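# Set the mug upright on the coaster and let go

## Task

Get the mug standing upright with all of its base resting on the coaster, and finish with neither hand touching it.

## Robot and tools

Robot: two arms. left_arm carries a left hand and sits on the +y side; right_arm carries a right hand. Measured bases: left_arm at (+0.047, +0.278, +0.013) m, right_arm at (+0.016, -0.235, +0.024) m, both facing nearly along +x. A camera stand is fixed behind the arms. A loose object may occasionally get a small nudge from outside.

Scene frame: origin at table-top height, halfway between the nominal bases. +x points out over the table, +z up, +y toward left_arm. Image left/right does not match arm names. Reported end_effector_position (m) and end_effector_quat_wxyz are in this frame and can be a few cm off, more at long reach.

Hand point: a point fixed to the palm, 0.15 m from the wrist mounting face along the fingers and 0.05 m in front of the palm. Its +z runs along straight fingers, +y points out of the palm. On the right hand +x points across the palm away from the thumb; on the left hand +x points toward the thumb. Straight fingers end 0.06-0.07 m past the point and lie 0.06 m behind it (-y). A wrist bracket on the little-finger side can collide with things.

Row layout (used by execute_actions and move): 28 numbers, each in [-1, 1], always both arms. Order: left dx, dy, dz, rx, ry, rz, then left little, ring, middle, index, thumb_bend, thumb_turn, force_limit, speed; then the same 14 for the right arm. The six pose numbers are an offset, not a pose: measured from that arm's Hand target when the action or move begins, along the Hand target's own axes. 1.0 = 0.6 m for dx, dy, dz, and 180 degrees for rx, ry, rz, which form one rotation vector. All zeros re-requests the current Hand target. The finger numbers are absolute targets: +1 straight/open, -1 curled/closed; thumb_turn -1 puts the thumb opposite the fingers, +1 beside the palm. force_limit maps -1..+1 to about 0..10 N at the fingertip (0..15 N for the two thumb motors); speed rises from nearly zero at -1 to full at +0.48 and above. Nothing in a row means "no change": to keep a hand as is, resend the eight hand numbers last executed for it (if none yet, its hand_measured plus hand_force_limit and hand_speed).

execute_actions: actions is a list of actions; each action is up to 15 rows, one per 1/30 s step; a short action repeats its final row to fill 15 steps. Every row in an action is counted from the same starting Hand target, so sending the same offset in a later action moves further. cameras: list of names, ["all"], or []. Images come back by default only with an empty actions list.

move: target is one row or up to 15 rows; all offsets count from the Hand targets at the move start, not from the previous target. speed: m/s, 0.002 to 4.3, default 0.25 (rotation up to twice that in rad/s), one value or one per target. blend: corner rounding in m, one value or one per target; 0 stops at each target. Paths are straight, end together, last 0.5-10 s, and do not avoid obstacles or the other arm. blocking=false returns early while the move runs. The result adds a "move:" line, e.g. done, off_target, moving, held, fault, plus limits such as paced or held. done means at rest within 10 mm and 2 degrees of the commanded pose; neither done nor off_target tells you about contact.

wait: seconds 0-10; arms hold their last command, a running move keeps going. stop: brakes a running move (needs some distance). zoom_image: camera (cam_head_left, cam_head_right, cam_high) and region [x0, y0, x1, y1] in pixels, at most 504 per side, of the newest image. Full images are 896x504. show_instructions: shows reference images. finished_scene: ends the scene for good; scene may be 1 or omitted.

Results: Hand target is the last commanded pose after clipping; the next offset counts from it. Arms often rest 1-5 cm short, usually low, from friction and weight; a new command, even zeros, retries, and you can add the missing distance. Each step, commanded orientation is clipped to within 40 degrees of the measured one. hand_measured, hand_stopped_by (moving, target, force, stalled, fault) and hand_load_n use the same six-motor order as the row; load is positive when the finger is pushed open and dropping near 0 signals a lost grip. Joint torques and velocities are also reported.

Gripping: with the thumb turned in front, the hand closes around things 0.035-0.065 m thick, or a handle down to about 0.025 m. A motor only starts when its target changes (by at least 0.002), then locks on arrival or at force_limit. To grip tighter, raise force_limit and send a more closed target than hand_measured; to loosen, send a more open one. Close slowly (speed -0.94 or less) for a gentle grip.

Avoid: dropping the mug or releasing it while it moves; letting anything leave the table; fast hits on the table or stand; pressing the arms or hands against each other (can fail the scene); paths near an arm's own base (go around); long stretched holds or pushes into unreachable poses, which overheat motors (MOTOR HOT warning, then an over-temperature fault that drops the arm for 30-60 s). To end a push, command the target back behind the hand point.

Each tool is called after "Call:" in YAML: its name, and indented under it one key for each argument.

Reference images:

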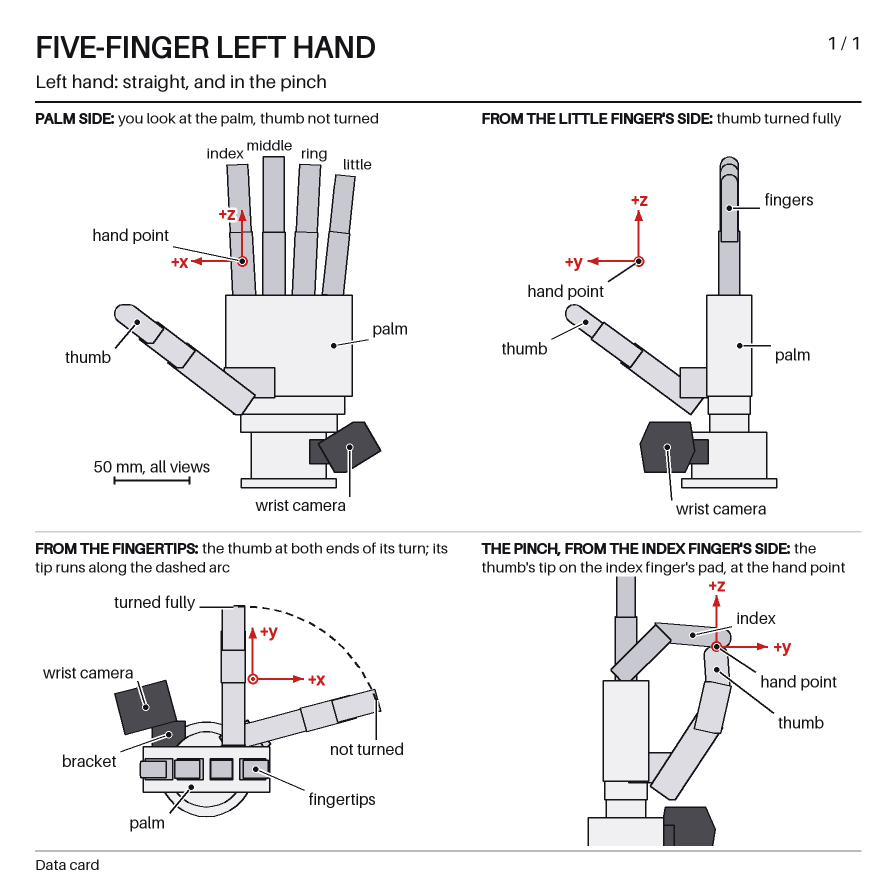

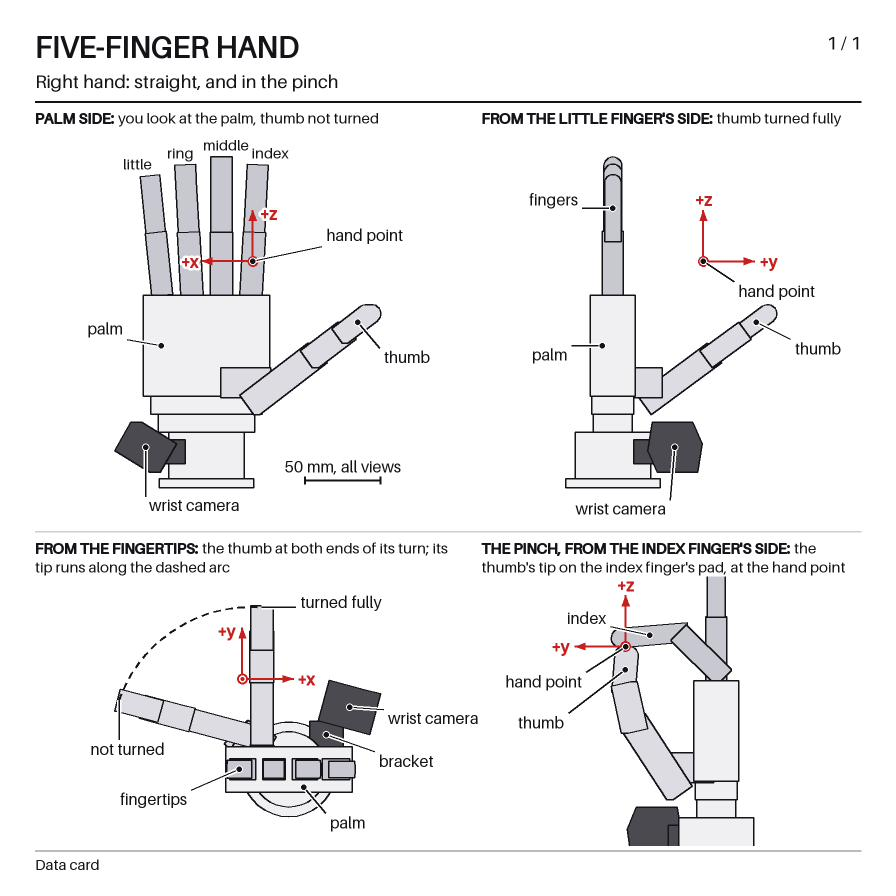

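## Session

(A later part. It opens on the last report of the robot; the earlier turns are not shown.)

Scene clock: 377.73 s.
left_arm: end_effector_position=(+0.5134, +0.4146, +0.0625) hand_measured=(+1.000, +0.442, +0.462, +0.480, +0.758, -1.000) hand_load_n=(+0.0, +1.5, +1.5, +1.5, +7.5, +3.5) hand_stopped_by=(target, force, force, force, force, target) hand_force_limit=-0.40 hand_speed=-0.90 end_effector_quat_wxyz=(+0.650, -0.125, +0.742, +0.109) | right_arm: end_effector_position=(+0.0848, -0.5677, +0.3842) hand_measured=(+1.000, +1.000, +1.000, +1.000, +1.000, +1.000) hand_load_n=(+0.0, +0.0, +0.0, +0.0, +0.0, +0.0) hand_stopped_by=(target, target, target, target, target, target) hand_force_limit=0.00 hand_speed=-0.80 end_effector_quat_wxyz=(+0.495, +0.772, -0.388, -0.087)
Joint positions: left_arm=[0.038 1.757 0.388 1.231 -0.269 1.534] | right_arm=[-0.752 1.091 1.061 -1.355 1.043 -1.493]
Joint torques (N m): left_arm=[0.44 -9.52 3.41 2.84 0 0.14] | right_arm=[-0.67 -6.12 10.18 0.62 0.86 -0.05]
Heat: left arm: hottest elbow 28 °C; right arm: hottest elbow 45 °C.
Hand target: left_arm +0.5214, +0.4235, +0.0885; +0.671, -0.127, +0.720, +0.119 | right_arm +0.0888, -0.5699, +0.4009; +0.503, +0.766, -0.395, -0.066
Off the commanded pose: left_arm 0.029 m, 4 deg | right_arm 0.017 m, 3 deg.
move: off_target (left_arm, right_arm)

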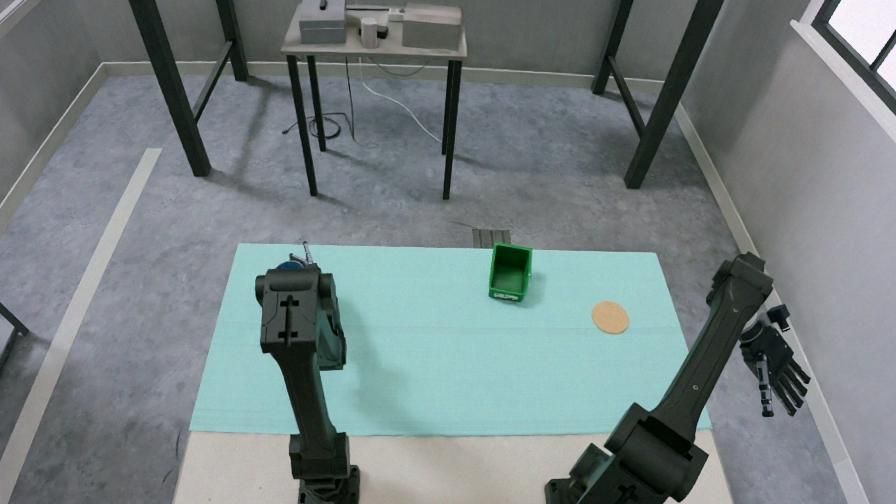

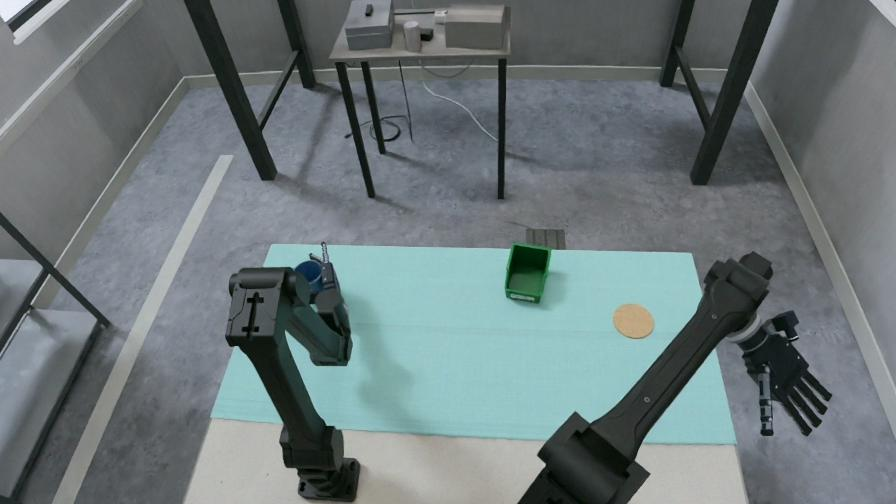

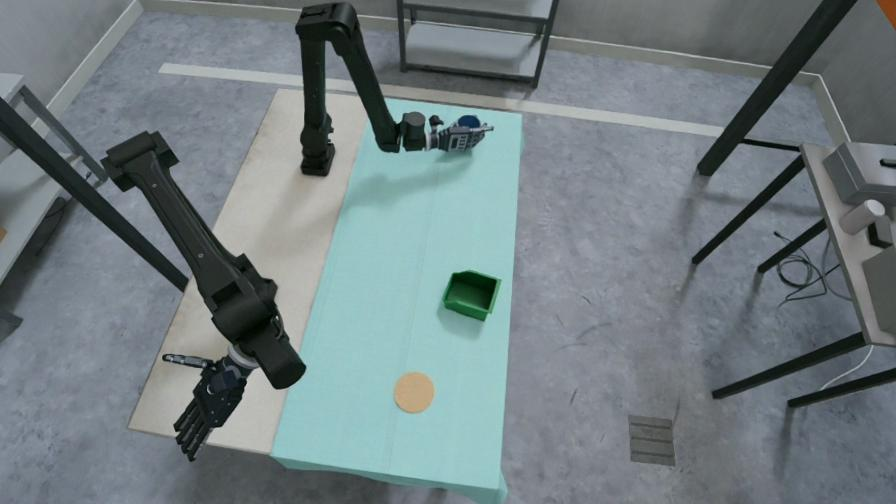

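Call:
move:
  target:
    - [-0.1187,0,-0.0082,0,0,0, 1,-0.6,-0.6,-0.62,0.755,-1,-0.4,-0.9, 0,0,0,0,0,0,1,1,1,1,1,1,0,-0.8]
    - [-0.2032,-0.5625,-0.24,0.2214,0,0.0153, 1,-0.6,-0.6,-0.62,0.755,-1,-0.4,-0.9, 0,0,0,0,0,0,1,1,1,1,1,1,0,-0.8]
  speed: 0.16
  blend: 0.03
  cameras: ["all"]

Call:
zoom_image:
  camera: "cam_high"
  region: [360, 130, 560, 290]

Scene clock: 428.17 s.
left_arm: end_effector_position=(+0.4905, +0.0738, +0.1765) hand_measured=(+1.000, +0.442, +0.462, +0.480, +0.758, -1.000) hand_load_n=(+0.0, +1.5, +1.5, +1.5, +7.5, +3.5) hand_stopped_by=(target, force, force, force, force, target) hand_force_limit=-0.40 hand_speed=-0.90 end_effector_quat_wxyz=(+0.640, +0.138, +0.748, -0.107) | right_arm: end_effector_position=(+0.0848, -0.5677, +0.3842) hand_measured=(+1.000, +1.000, +1.000, +1.000, +1.000, +1.000) hand_load_n=(+0.0, +0.0, +0.0, +0.0, +0.0, +0.0) hand_stopped_by=(target, target, target, target, target, target) hand_force_limit=0.00 hand_speed=-0.80 end_effector_quat_wxyz=(+0.495, +0.772, -0.388, -0.087)
Joint positions: left_arm=[-0.695 1.285 0.473 0.645 -0.32 1.534] | right_arm=[-0.752 1.091 1.061 -1.355 1.043 -1.493]
Joint velocities: left_arm=[within noise] | right_arm=[-0.005 -0.044 0.012 0.002 -0.051 0.007]
Joint torques (N m): left_arm=[-0.32 -5.3 10.76 2.84 0.04 0.12] | right_arm=[-0.79 -6.01 10.3 0.58 0.85 -0.06]
Heat: left arm: hottest elbow 29 °C; right arm: hottest elbow 45 °C.
Hand target: left_arm +0.5099, +0.0601, +0.2200; +0.671, +0.127, +0.721, -0.118 | right_arm +0.0888, -0.5699, +0.4009; +0.503, +0.766, -0.395, -0.066
Off the commanded pose: left_arm 0.050 m, 5 deg | right_arm 0.017 m, 3 deg.
move: off_target (left_arm, right_arm)

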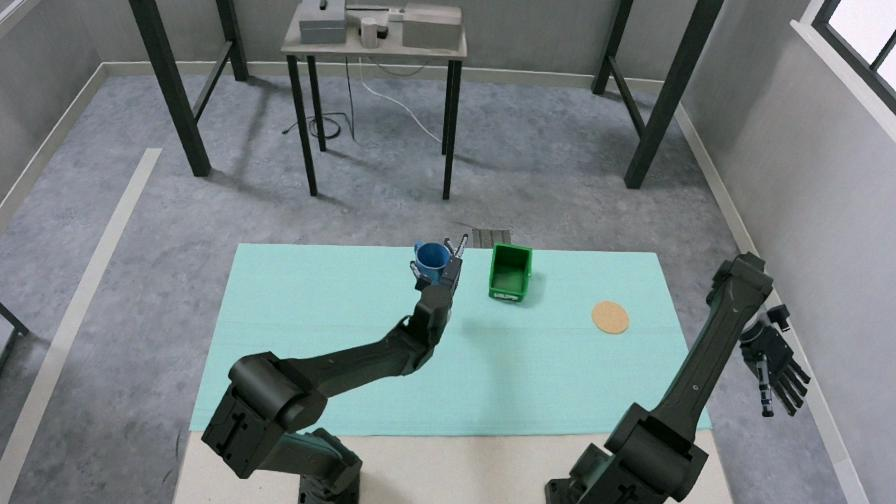

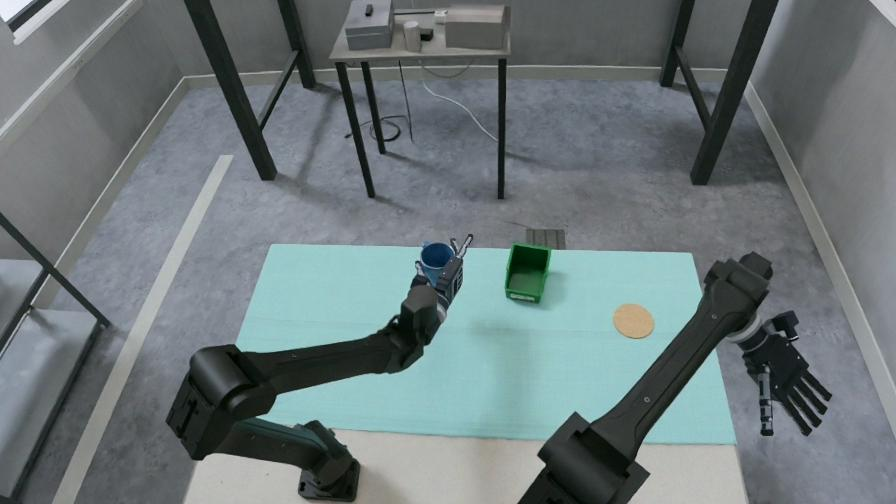

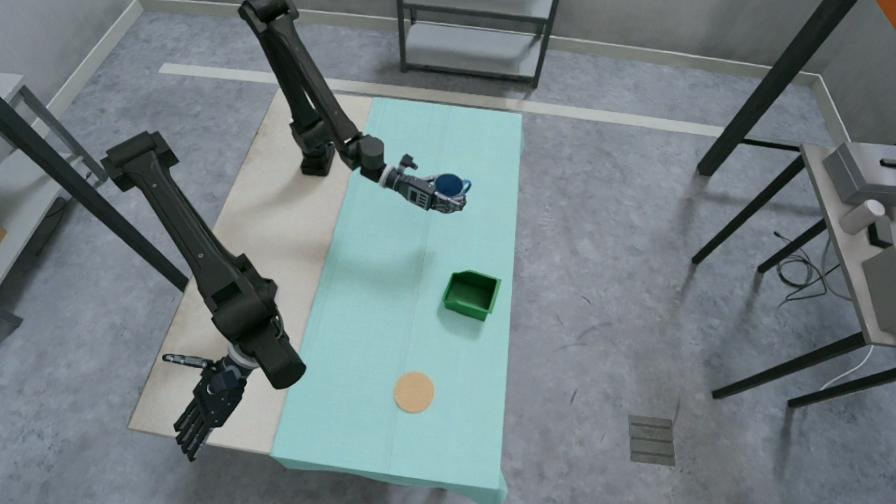

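Scaled by 2.520 from the camera's 896x504 image, which has a finer 1280x720 frame.

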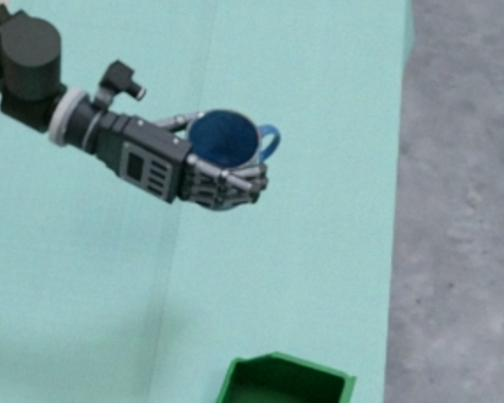

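Call:
move:
  target: [-0.0495,-0.732,0.228,0.2214,0,0.0155, 1,-0.6,-0.6,-0.62,0.755,-1,-0.4,-0.9, 0,0,0,0,0,0,1,1,1,1,1,1,0,-0.8]
  speed: 0.16
  cameras: ["all"]

Call:
zoom_image:
  camera: "cam_high"
  region: [320, 280, 520, 440]

Call:
zoom_image:
  camera: "cam_head_right"
  region: [540, 220, 740, 380]

Call:
zoom_image:
  camera: "cam_head_left"
  region: [520, 220, 720, 380]

Scene clock: 449.00 s.
left_arm: end_effector_position=(+0.4766, -0.3789, +0.1730) hand_measured=(+1.000, +0.442, +0.462, +0.480, +0.758, -1.000) hand_load_n=(+0.0, +1.5, +1.5, +1.5, +7.0, +3.5) hand_stopped_by=(target, force, force, force, force, target) hand_force_limit=-0.40 hand_speed=-0.90 end_effector_quat_wxyz=(+0.549, +0.373, +0.672, -0.328) | right_arm: end_effector_position=(+0.0848, -0.5677, +0.3842) hand_measured=(+1.000, +1.000, +1.000, +1.000, +1.000, +1.000) hand_load_n=(+0.0, +0.0, +0.0, +0.0, +0.0, +0.5) hand_stopped_by=(target, target, target, target, target, target) hand_force_limit=0.00 hand_speed=-0.80 end_effector_quat_wxyz=(+0.495, +0.772, -0.388, -0.087)
Joint positions: left_arm=[-1.095 1.92 1.298 0.439 -0.025 1.534] | right_arm=[-0.752 1.091 1.061 -1.355 1.043 -1.493]
Joint torques (N m): left_arm=[-0.73 -15.68 12.27 2.92 0.01 0.31] | right_arm=[-0.85 -6.07 10.28 0.66 0.86 -0.04]
Heat: left arm: hottest elbow 32 °C; right arm: hottest elbow 45 °C.
Hand target: left_arm +0.4903, -0.4000, +0.2400; +0.591, +0.365, +0.634, -0.341 | right_arm +0.0888, -0.5699, +0.4009; +0.503, +0.766, -0.395, -0.066
Off the commanded pose: left_arm 0.072 m, 7 deg | right_arm 0.017 m, 3 deg.
move: off_target (left_arm, right_arm)

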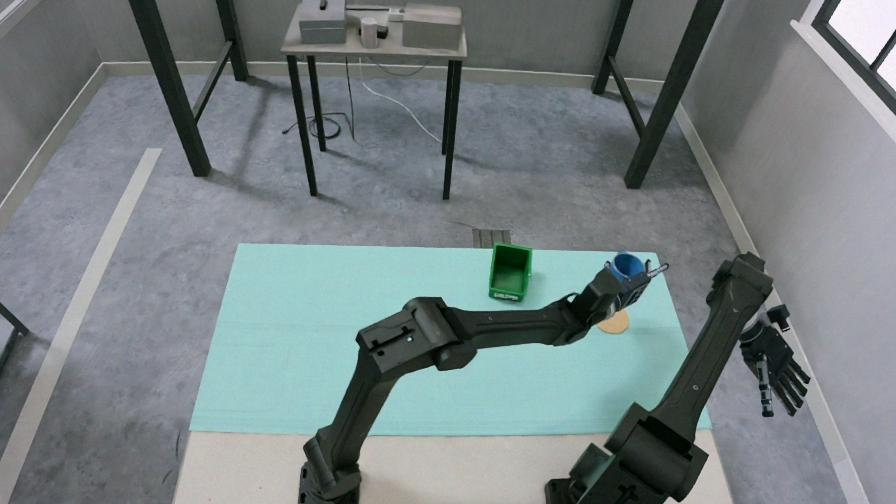

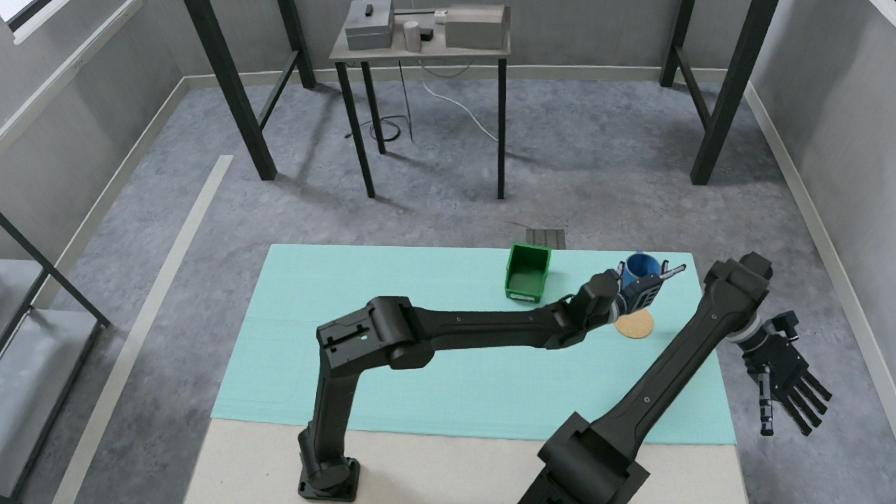

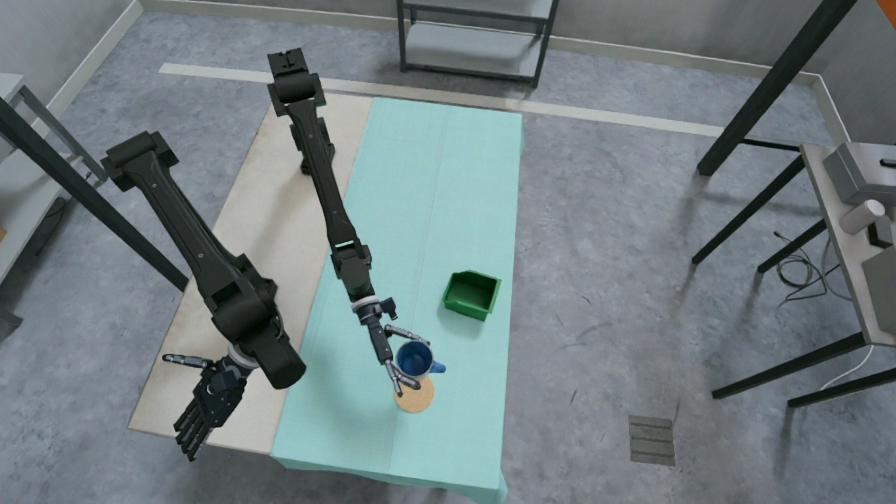

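Scaled by 2.520 from the camera's 896x504 image, which has a finer 1280x720 frame.

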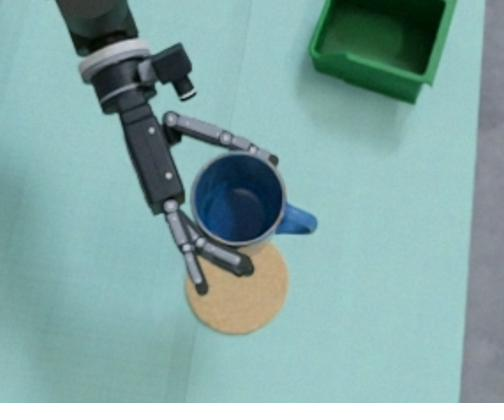

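Scaled by 2.520 from the camera's 896x504 image, which has a finer 1280x720 frame.

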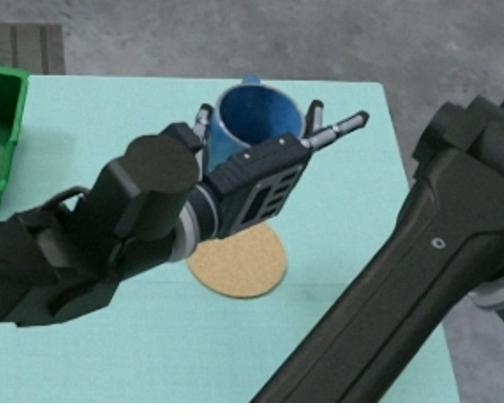

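Scaled by 2.520 from the camera's 896x504 image, which has a finer 1280x720 frame.

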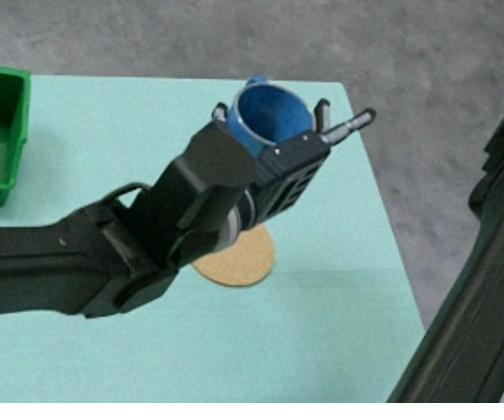

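Call:
move:
  target: [0.1635,-0.027,0.0518,0,-0.02,0.0094, 1,-0.6,-0.6,-0.62,0.755,-1,-0.4,-0.9, 0,0,0,0,0,0,1,1,1,1,1,1,0,-0.8]
  speed: 0.1
  cameras: ["all"]

Call:
zoom_image:
  camera: "cam_high"
  region: [350, 330, 470, 430]

Call:
zoom_image:
  camera: "cam_head_right"
  region: [570, 240, 700, 350]

Call:
zoom_image:
  camera: "cam_head_left"
  region: [550, 240, 680, 350]

Scene clock: 483.13 s.
left_arm: end_effector_position=(+0.4734, -0.4017, +0.0651) hand_measured=(+1.000, +0.442, +0.462, +0.480, +0.758, -1.000) hand_load_n=(+0.0, +1.5, +1.5, +1.5, +7.5, +3.5) hand_stopped_by=(target, force, force, force, force, target) hand_force_limit=-0.40 hand_speed=-0.90 end_effector_quat_wxyz=(+0.562, +0.380, +0.658, -0.326) | right_arm: end_effector_position=(+0.0848, -0.5677, +0.3842) hand_measured=(+1.000, +1.000, +1.000, +1.000, +1.000, +1.000) hand_load_n=(+0.0, +0.0, +0.0, +0.0, +0.0, +0.0) hand_stopped_by=(target, target, target, target, target, target) hand_force_limit=0.00 hand_speed=-0.80 end_effector_quat_wxyz=(+0.495, +0.772, -0.388, -0.087)
Joint positions: left_arm=[-1.118 2.154 1.313 0.685 -0.045 1.561] | right_arm=[-0.752 1.091 1.061 -1.355 1.043 -1.493]
Joint torques (N m): left_arm=[-0.62 -16.97 10.71 4.45 -0.21 0.35] | right_arm=[-0.15 -5.83 10.37 0.54 0.85 -0.05]
Heat: left arm: hottest elbow 35 °C; right arm: hottest elbow 46 °C.
Hand target: left_arm +0.4883, -0.4290, +0.1400; +0.615, +0.363, +0.610, -0.343 | right_arm +0.0888, -0.5699, +0.4009; +0.503, +0.766, -0.395, -0.066
Off the commanded pose: left_arm 0.081 m, 9 deg | right_arm 0.017 m, 3 deg.
move: off_target (left_arm, right_arm)

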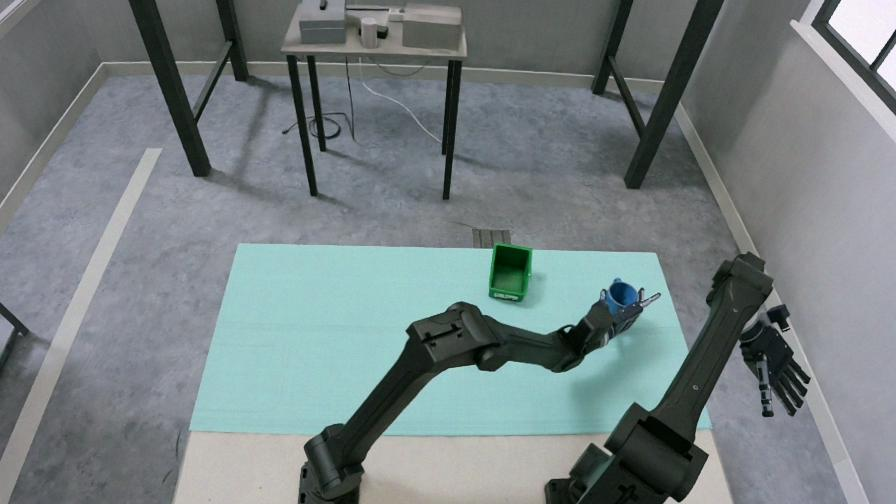

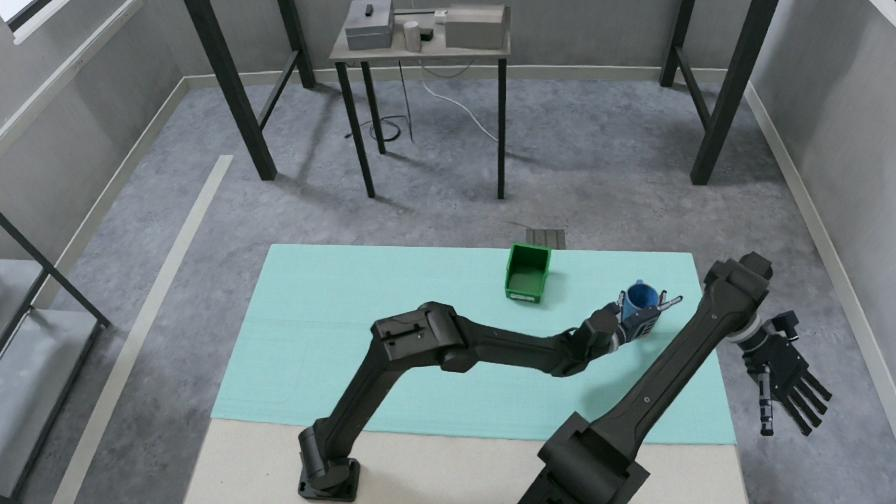

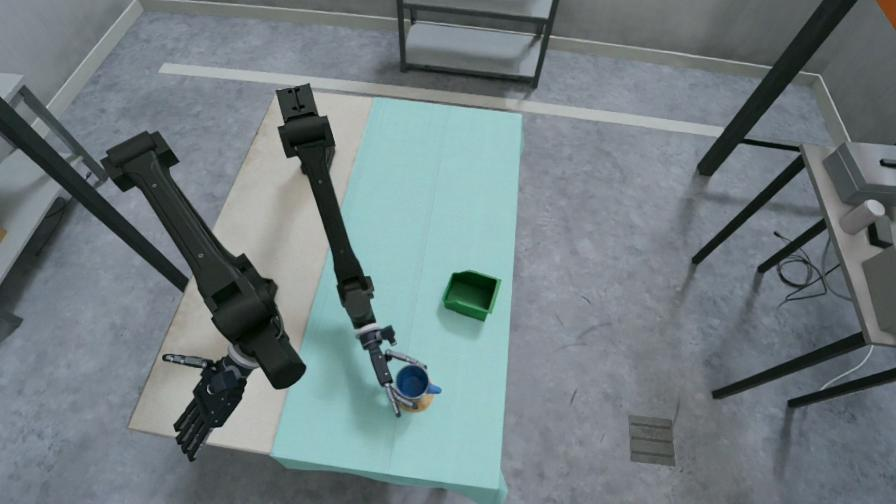

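Scaled by 4.200 from the camera's 896x504 image, which has a finer 1280x720 frame.

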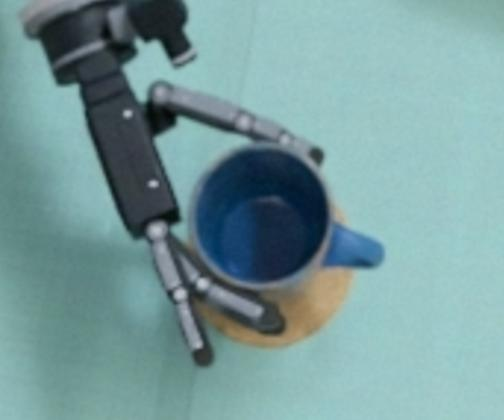

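Scaled by 3.877 from the camera's 896x504 image, which has a finer 1280x720 frame.

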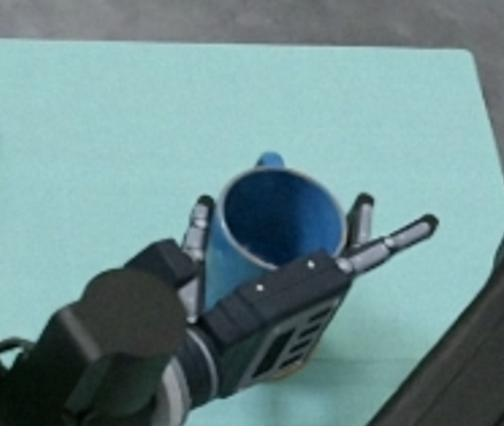

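Scaled by 3.877 from the camera's 896x504 image, which has a finer 1280x720 frame.

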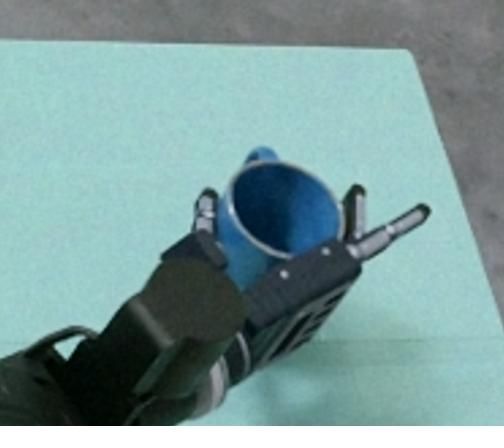

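Call:
move:
  target: [0.025,-0.005,0.0087,0,-0.0111,0, 1,-0.6,-0.6,-0.62,0.755,-1,-0.4,-0.9, 0,0,0,0,0,0,1,1,1,1,1,1,0,-0.8]
  speed: 0.05
  cameras: ["all"]

Call:
zoom_image:
  camera: "cam_high"
  region: [350, 330, 470, 430]

Call:
zoom_image:
  camera: "cam_head_right"
  region: [570, 240, 700, 350]

Scene clock: 509.10 s.
left_arm: end_effector_position=(+0.4753, -0.4074, +0.0514) hand_measured=(+1.000, +0.442, +0.462, +0.480, +0.758, -1.000) hand_load_n=(+0.0, +1.5, +1.5, +1.5, +7.5, +3.5) hand_stopped_by=(target, force, force, force, force, target) hand_force_limit=-0.40 hand_speed=-0.90 end_effector_quat_wxyz=(+0.574, +0.374, +0.648, -0.333) | right_arm: end_effector_position=(+0.0848, -0.5677, +0.3842) hand_measured=(+1.000, +1.000, +1.000, +1.000, +1.000, +1.000) hand_load_n=(-0.5, +0.0, +0.0, +0.0, +0.0, +0.0) hand_stopped_by=(target, target, target, target, target, target) hand_force_limit=0.00 hand_speed=-0.80 end_effector_quat_wxyz=(+0.495, +0.772, -0.388, -0.087)
Joint positions: left_arm=[-1.12 2.206 1.329 0.758 -0.047 1.562] | right_arm=[-0.752 1.091 1.061 -1.355 1.043 -1.493]
Joint torques (N m): left_arm=[-1.03 -17.49 10.55 4.36 -0.19 0.38] | right_arm=[-0.67 -6.12 10.25 0.59 0.84 -0.08]
Heat: left arm: hottest elbow 39 °C; right arm: hottest elbow 46 °C.
Hand target: left_arm +0.4887, -0.4348, +0.1249; +0.626, +0.357, +0.599, -0.349 | right_arm +0.0888, -0.5699, +0.4009; +0.503, +0.766, -0.395, -0.066
Off the commanded pose: left_arm 0.080 m, 9 deg | right_arm 0.017 m, 3 deg.
move: off_target (left_arm, right_arm)

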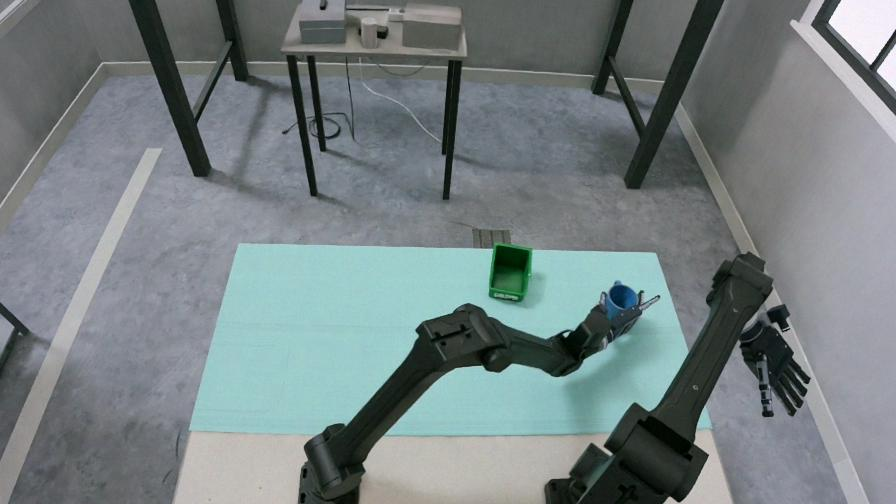

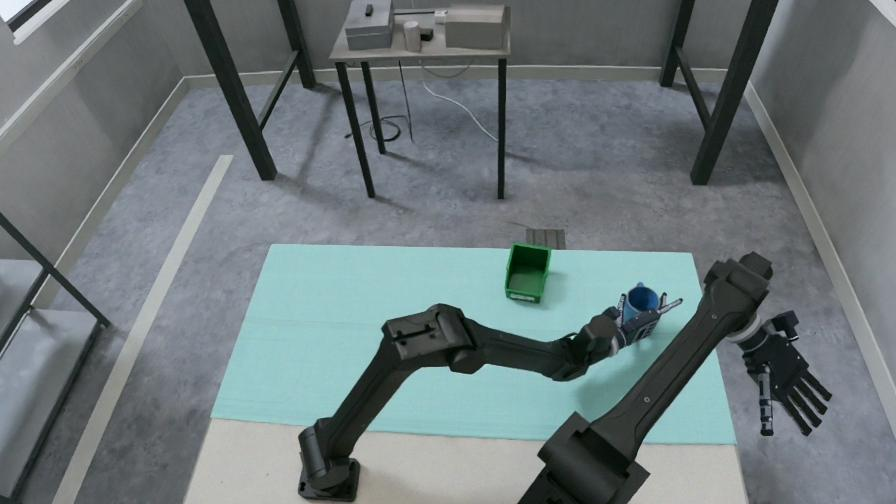

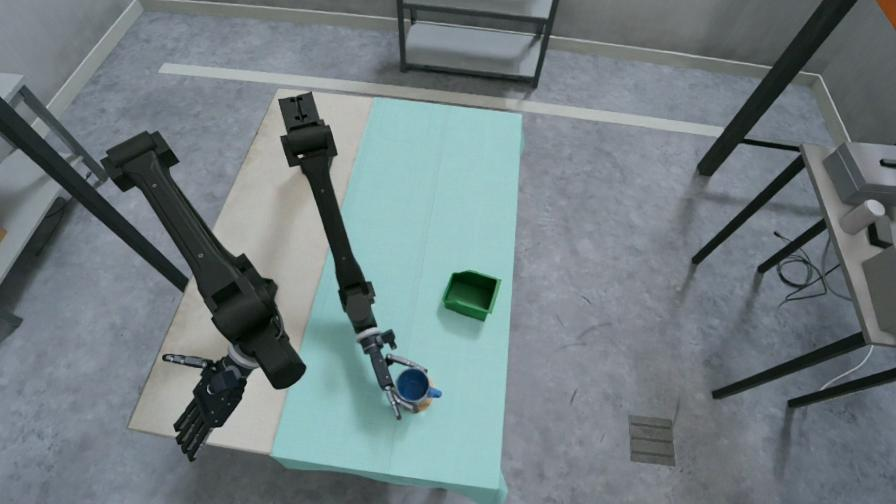

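Scaled by 4.200 from the camera's 896x504 image, which has a finer 1280x720 frame.

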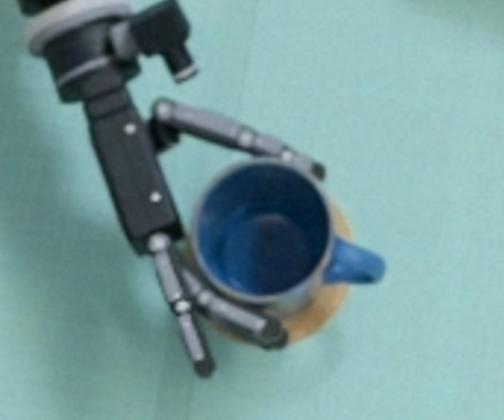

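Scaled by 3.877 from the camera's 896x504 image, which has a finer 1280x720 frame.

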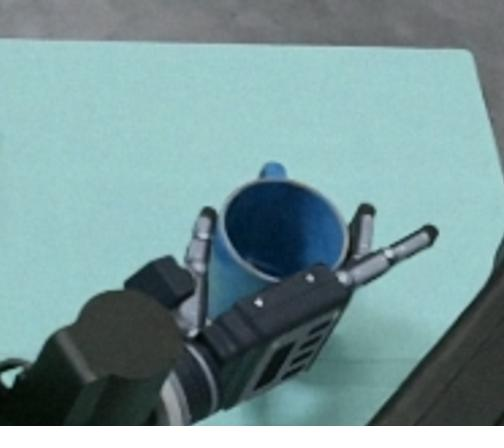

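Call:
move:
  target: [0.022,0,-0.001,0,0,0, 1,-0.6,-0.6,-0.62,0.755,-1,-0.4,-0.9, 0,0,0,0,0,0,1,1,1,1,1,1,0,-0.8]
  speed: 0.04
  cameras: ["all"]

Call:
zoom_image:
  camera: "cam_high"
  region: [350, 330, 470, 430]

Call:
zoom_image:
  camera: "cam_head_right"
  region: [570, 240, 700, 350]

Scene clock: 520.97 s.
left_arm: end_effector_position=(+0.4754, -0.4070, +0.0401) hand_measured=(+1.000, +0.442, +0.462, +0.480, +0.758, -1.000) hand_load_n=(+0.0, +1.5, +1.5, +1.5, +7.5, +3.5) hand_stopped_by=(target, force, force, force, force, target) hand_force_limit=-0.40 hand_speed=-0.90 end_effector_quat_wxyz=(+0.575, +0.373, +0.648, -0.333) | right_arm: end_effector_position=(+0.0848, -0.5677, +0.3842) hand_measured=(+1.000, +1.000, +1.000, +1.000, +1.000, +1.000) hand_load_n=(+0.0, +0.0, +0.0, +0.0, +0.0, +0.0) hand_stopped_by=(target, target, target, target, target, target) hand_force_limit=0.00 hand_speed=-0.80 end_effector_quat_wxyz=(+0.495, +0.772, -0.388, -0.087)
Joint positions: left_arm=[-1.12 2.229 1.33 0.781 -0.048 1.562] | right_arm=[-0.752 1.091 1.061 -1.355 1.043 -1.493]
Joint torques (N m): left_arm=[-1.03 -17.73 10.13 4.4 -0.14 0.34] | right_arm=[-0.56 -6.07 10.3 0.58 0.86 -0.05]
Heat: left arm: hottest elbow 39 °C; right arm: hottest elbow 46 °C.
Hand target: left_arm +0.4889, -0.4344, +0.1117; +0.626, +0.357, +0.599, -0.349 | right_arm +0.0888, -0.5699, +0.4009; +0.503, +0.766, -0.395, -0.066
Off the commanded pose: left_arm 0.078 m, 9 deg | right_arm 0.017 m, 3 deg.
move: off_target (left_arm, right_arm)

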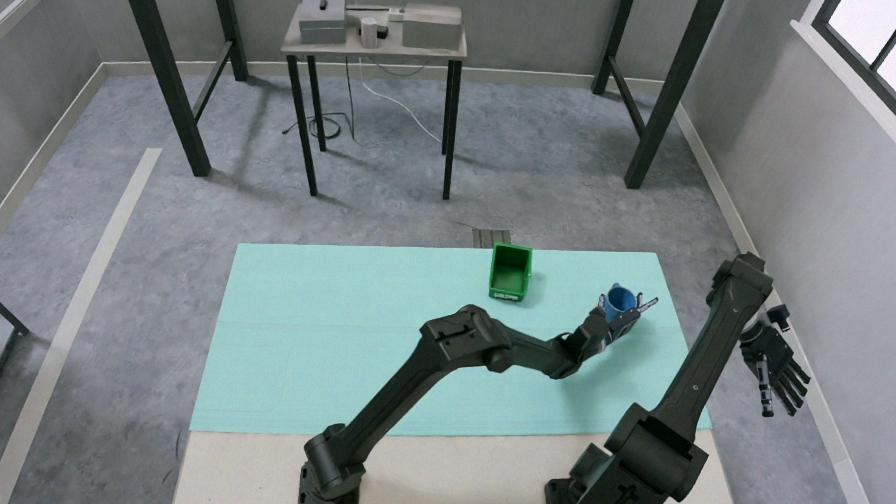

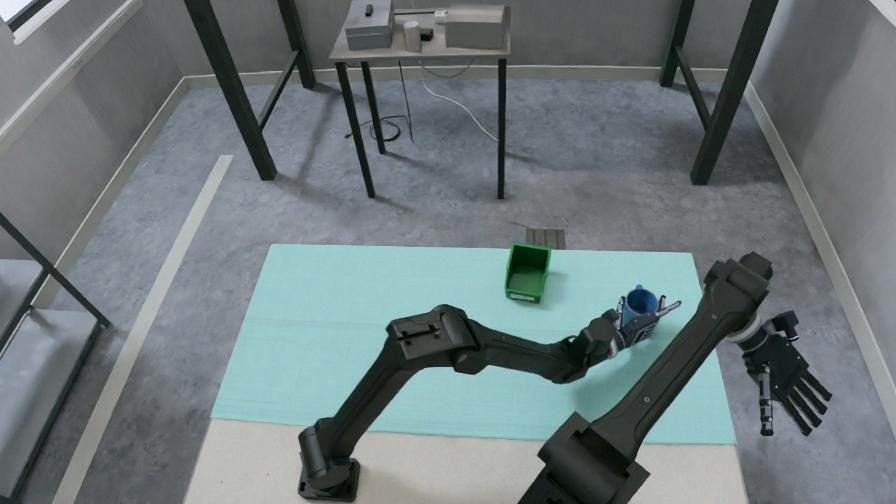

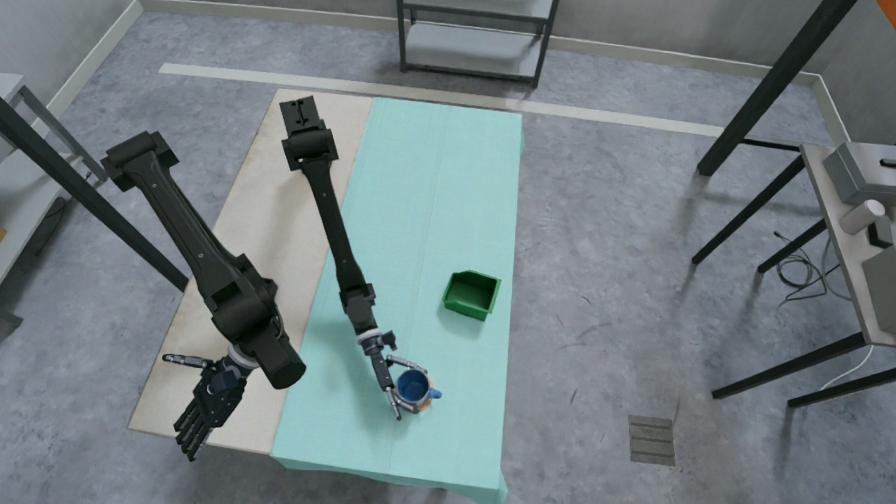

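Scaled by 4.200 from the camera's 896x504 image, which has a finer 1280x720 frame.

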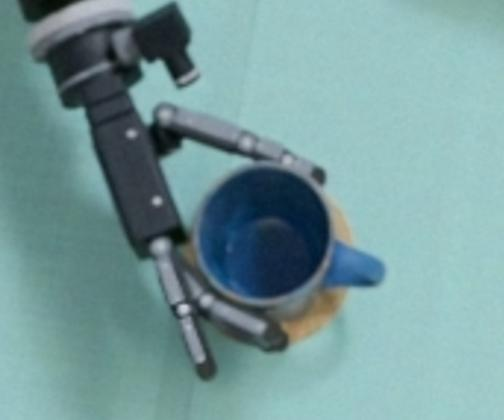

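Scaled by 3.877 from the camera's 896x504 image, which has a finer 1280x720 frame.

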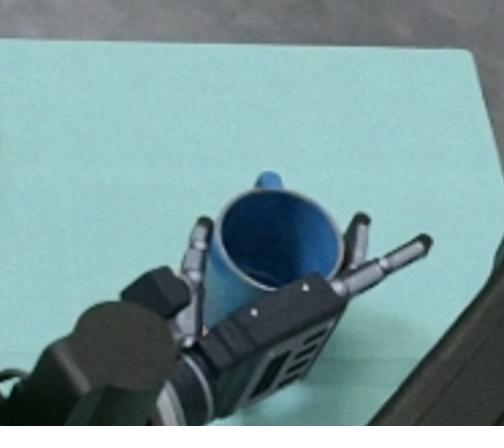

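Call:
move:
  target: [0.012,0,-0.001,0,0,0, 1,-0.6,-0.6,-0.62,0.755,-1,-0.4,-0.9, 0,0,0,0,0,0,1,1,1,1,1,1,0,-0.8]
  speed: 0.04
  cameras: ["all"]

Call:
zoom_image:
  camera: "cam_high"
  region: [350, 330, 470, 430]

Call:
zoom_image:
  camera: "cam_head_right"
  region: [570, 240, 700, 350]

Scene clock: 535.33 s.
left_arm: end_effector_position=(+0.4758, -0.4076, +0.0389) hand_measured=(+1.000, +0.442, +0.462, +0.480, +0.758, -1.000) hand_load_n=(+0.0, +1.0, +1.5, +1.5, +7.0, +3.5) hand_stopped_by=(target, force, force, force, force, target) hand_force_limit=-0.40 hand_speed=-0.90 end_effector_quat_wxyz=(+0.578, +0.372, +0.645, -0.335) | right_arm: end_effector_position=(+0.0848, -0.5677, +0.3842) hand_measured=(+1.000, +1.000, +1.000, +1.000, +1.000, +1.000) hand_load_n=(+0.0, +0.0, +0.0, +0.0, +0.0, +0.0) hand_stopped_by=(target, target, target, target, target, target) hand_force_limit=0.00 hand_speed=-0.80 end_effector_quat_wxyz=(+0.495, +0.772, -0.388, -0.087)
Joint positions: left_arm=[-1.12 2.237 1.332 0.797 -0.048 1.564] | right_arm=[-0.752 1.091 1.061 -1.355 1.043 -1.493]
Joint torques (N m): left_arm=[-1.14 -17.32 10.13 4.3 -0.11 0.34] | right_arm=[-0.91 -5.89 10.3 0.55 0.84 -0.06]
Heat: left arm: hottest elbow 39 °C; right arm: hottest elbow 46 °C.
Hand target: left_arm +0.4889, -0.4339, +0.1045; +0.626, +0.357, +0.599, -0.349 | right_arm +0.0888, -0.5699, +0.4009; +0.503, +0.766, -0.395, -0.066
Off the commanded pose: left_arm 0.072 m, 8 deg | right_arm 0.017 m, 3 deg.
move: off_target (left_arm, right_arm)

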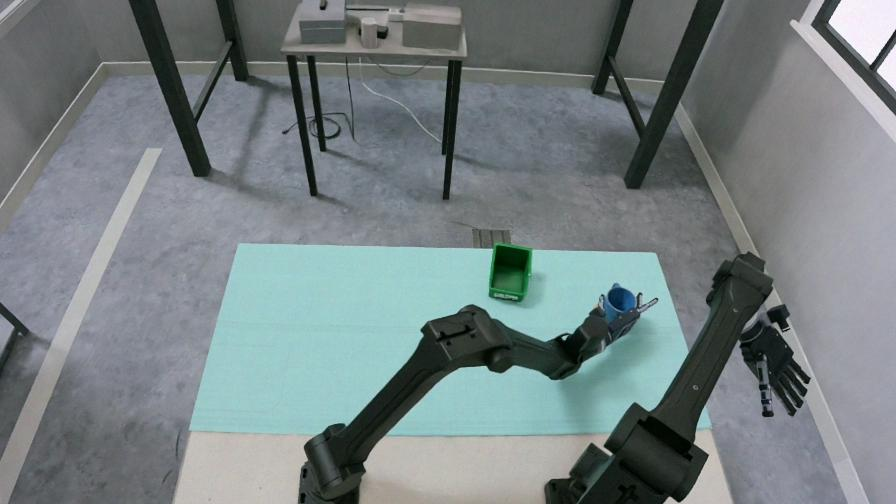

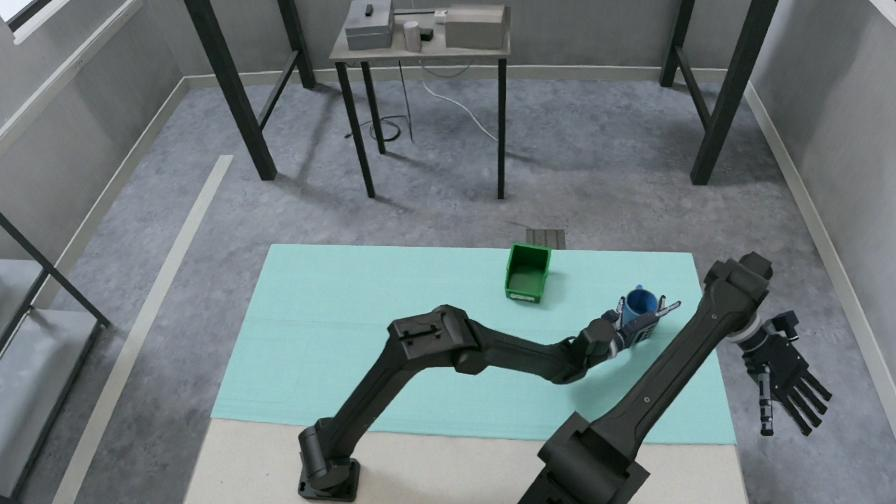

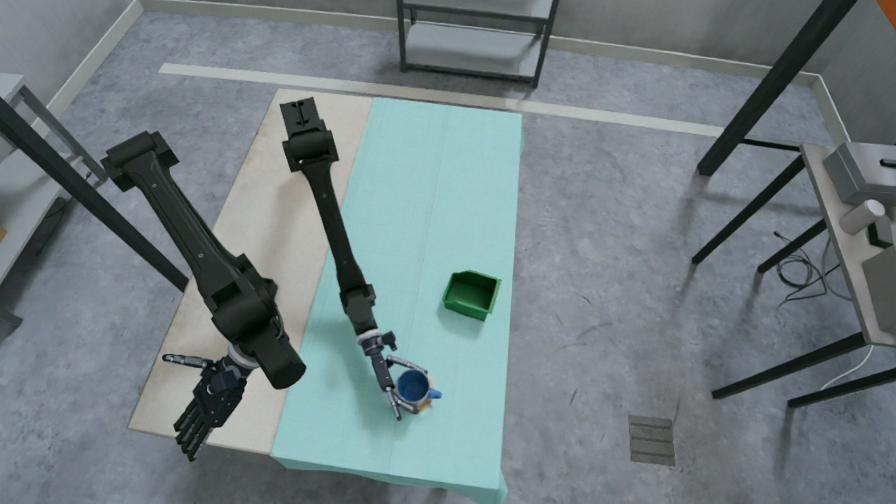

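Scaled by 4.200 from the camera's 896x504 image, which has a finer 1280x720 frame.

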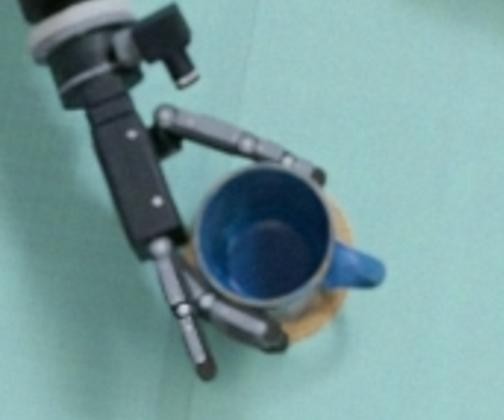

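Scaled by 3.877 from the camera's 896x504 image, which has a finer 1280x720 frame.

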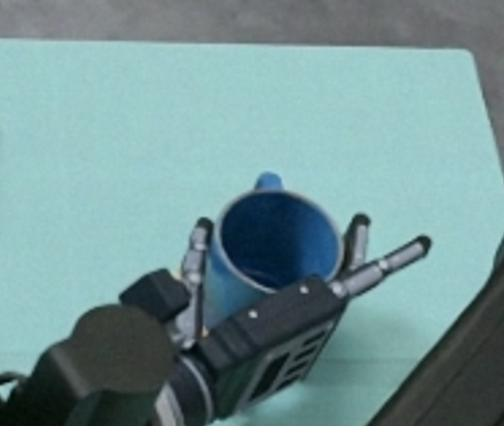

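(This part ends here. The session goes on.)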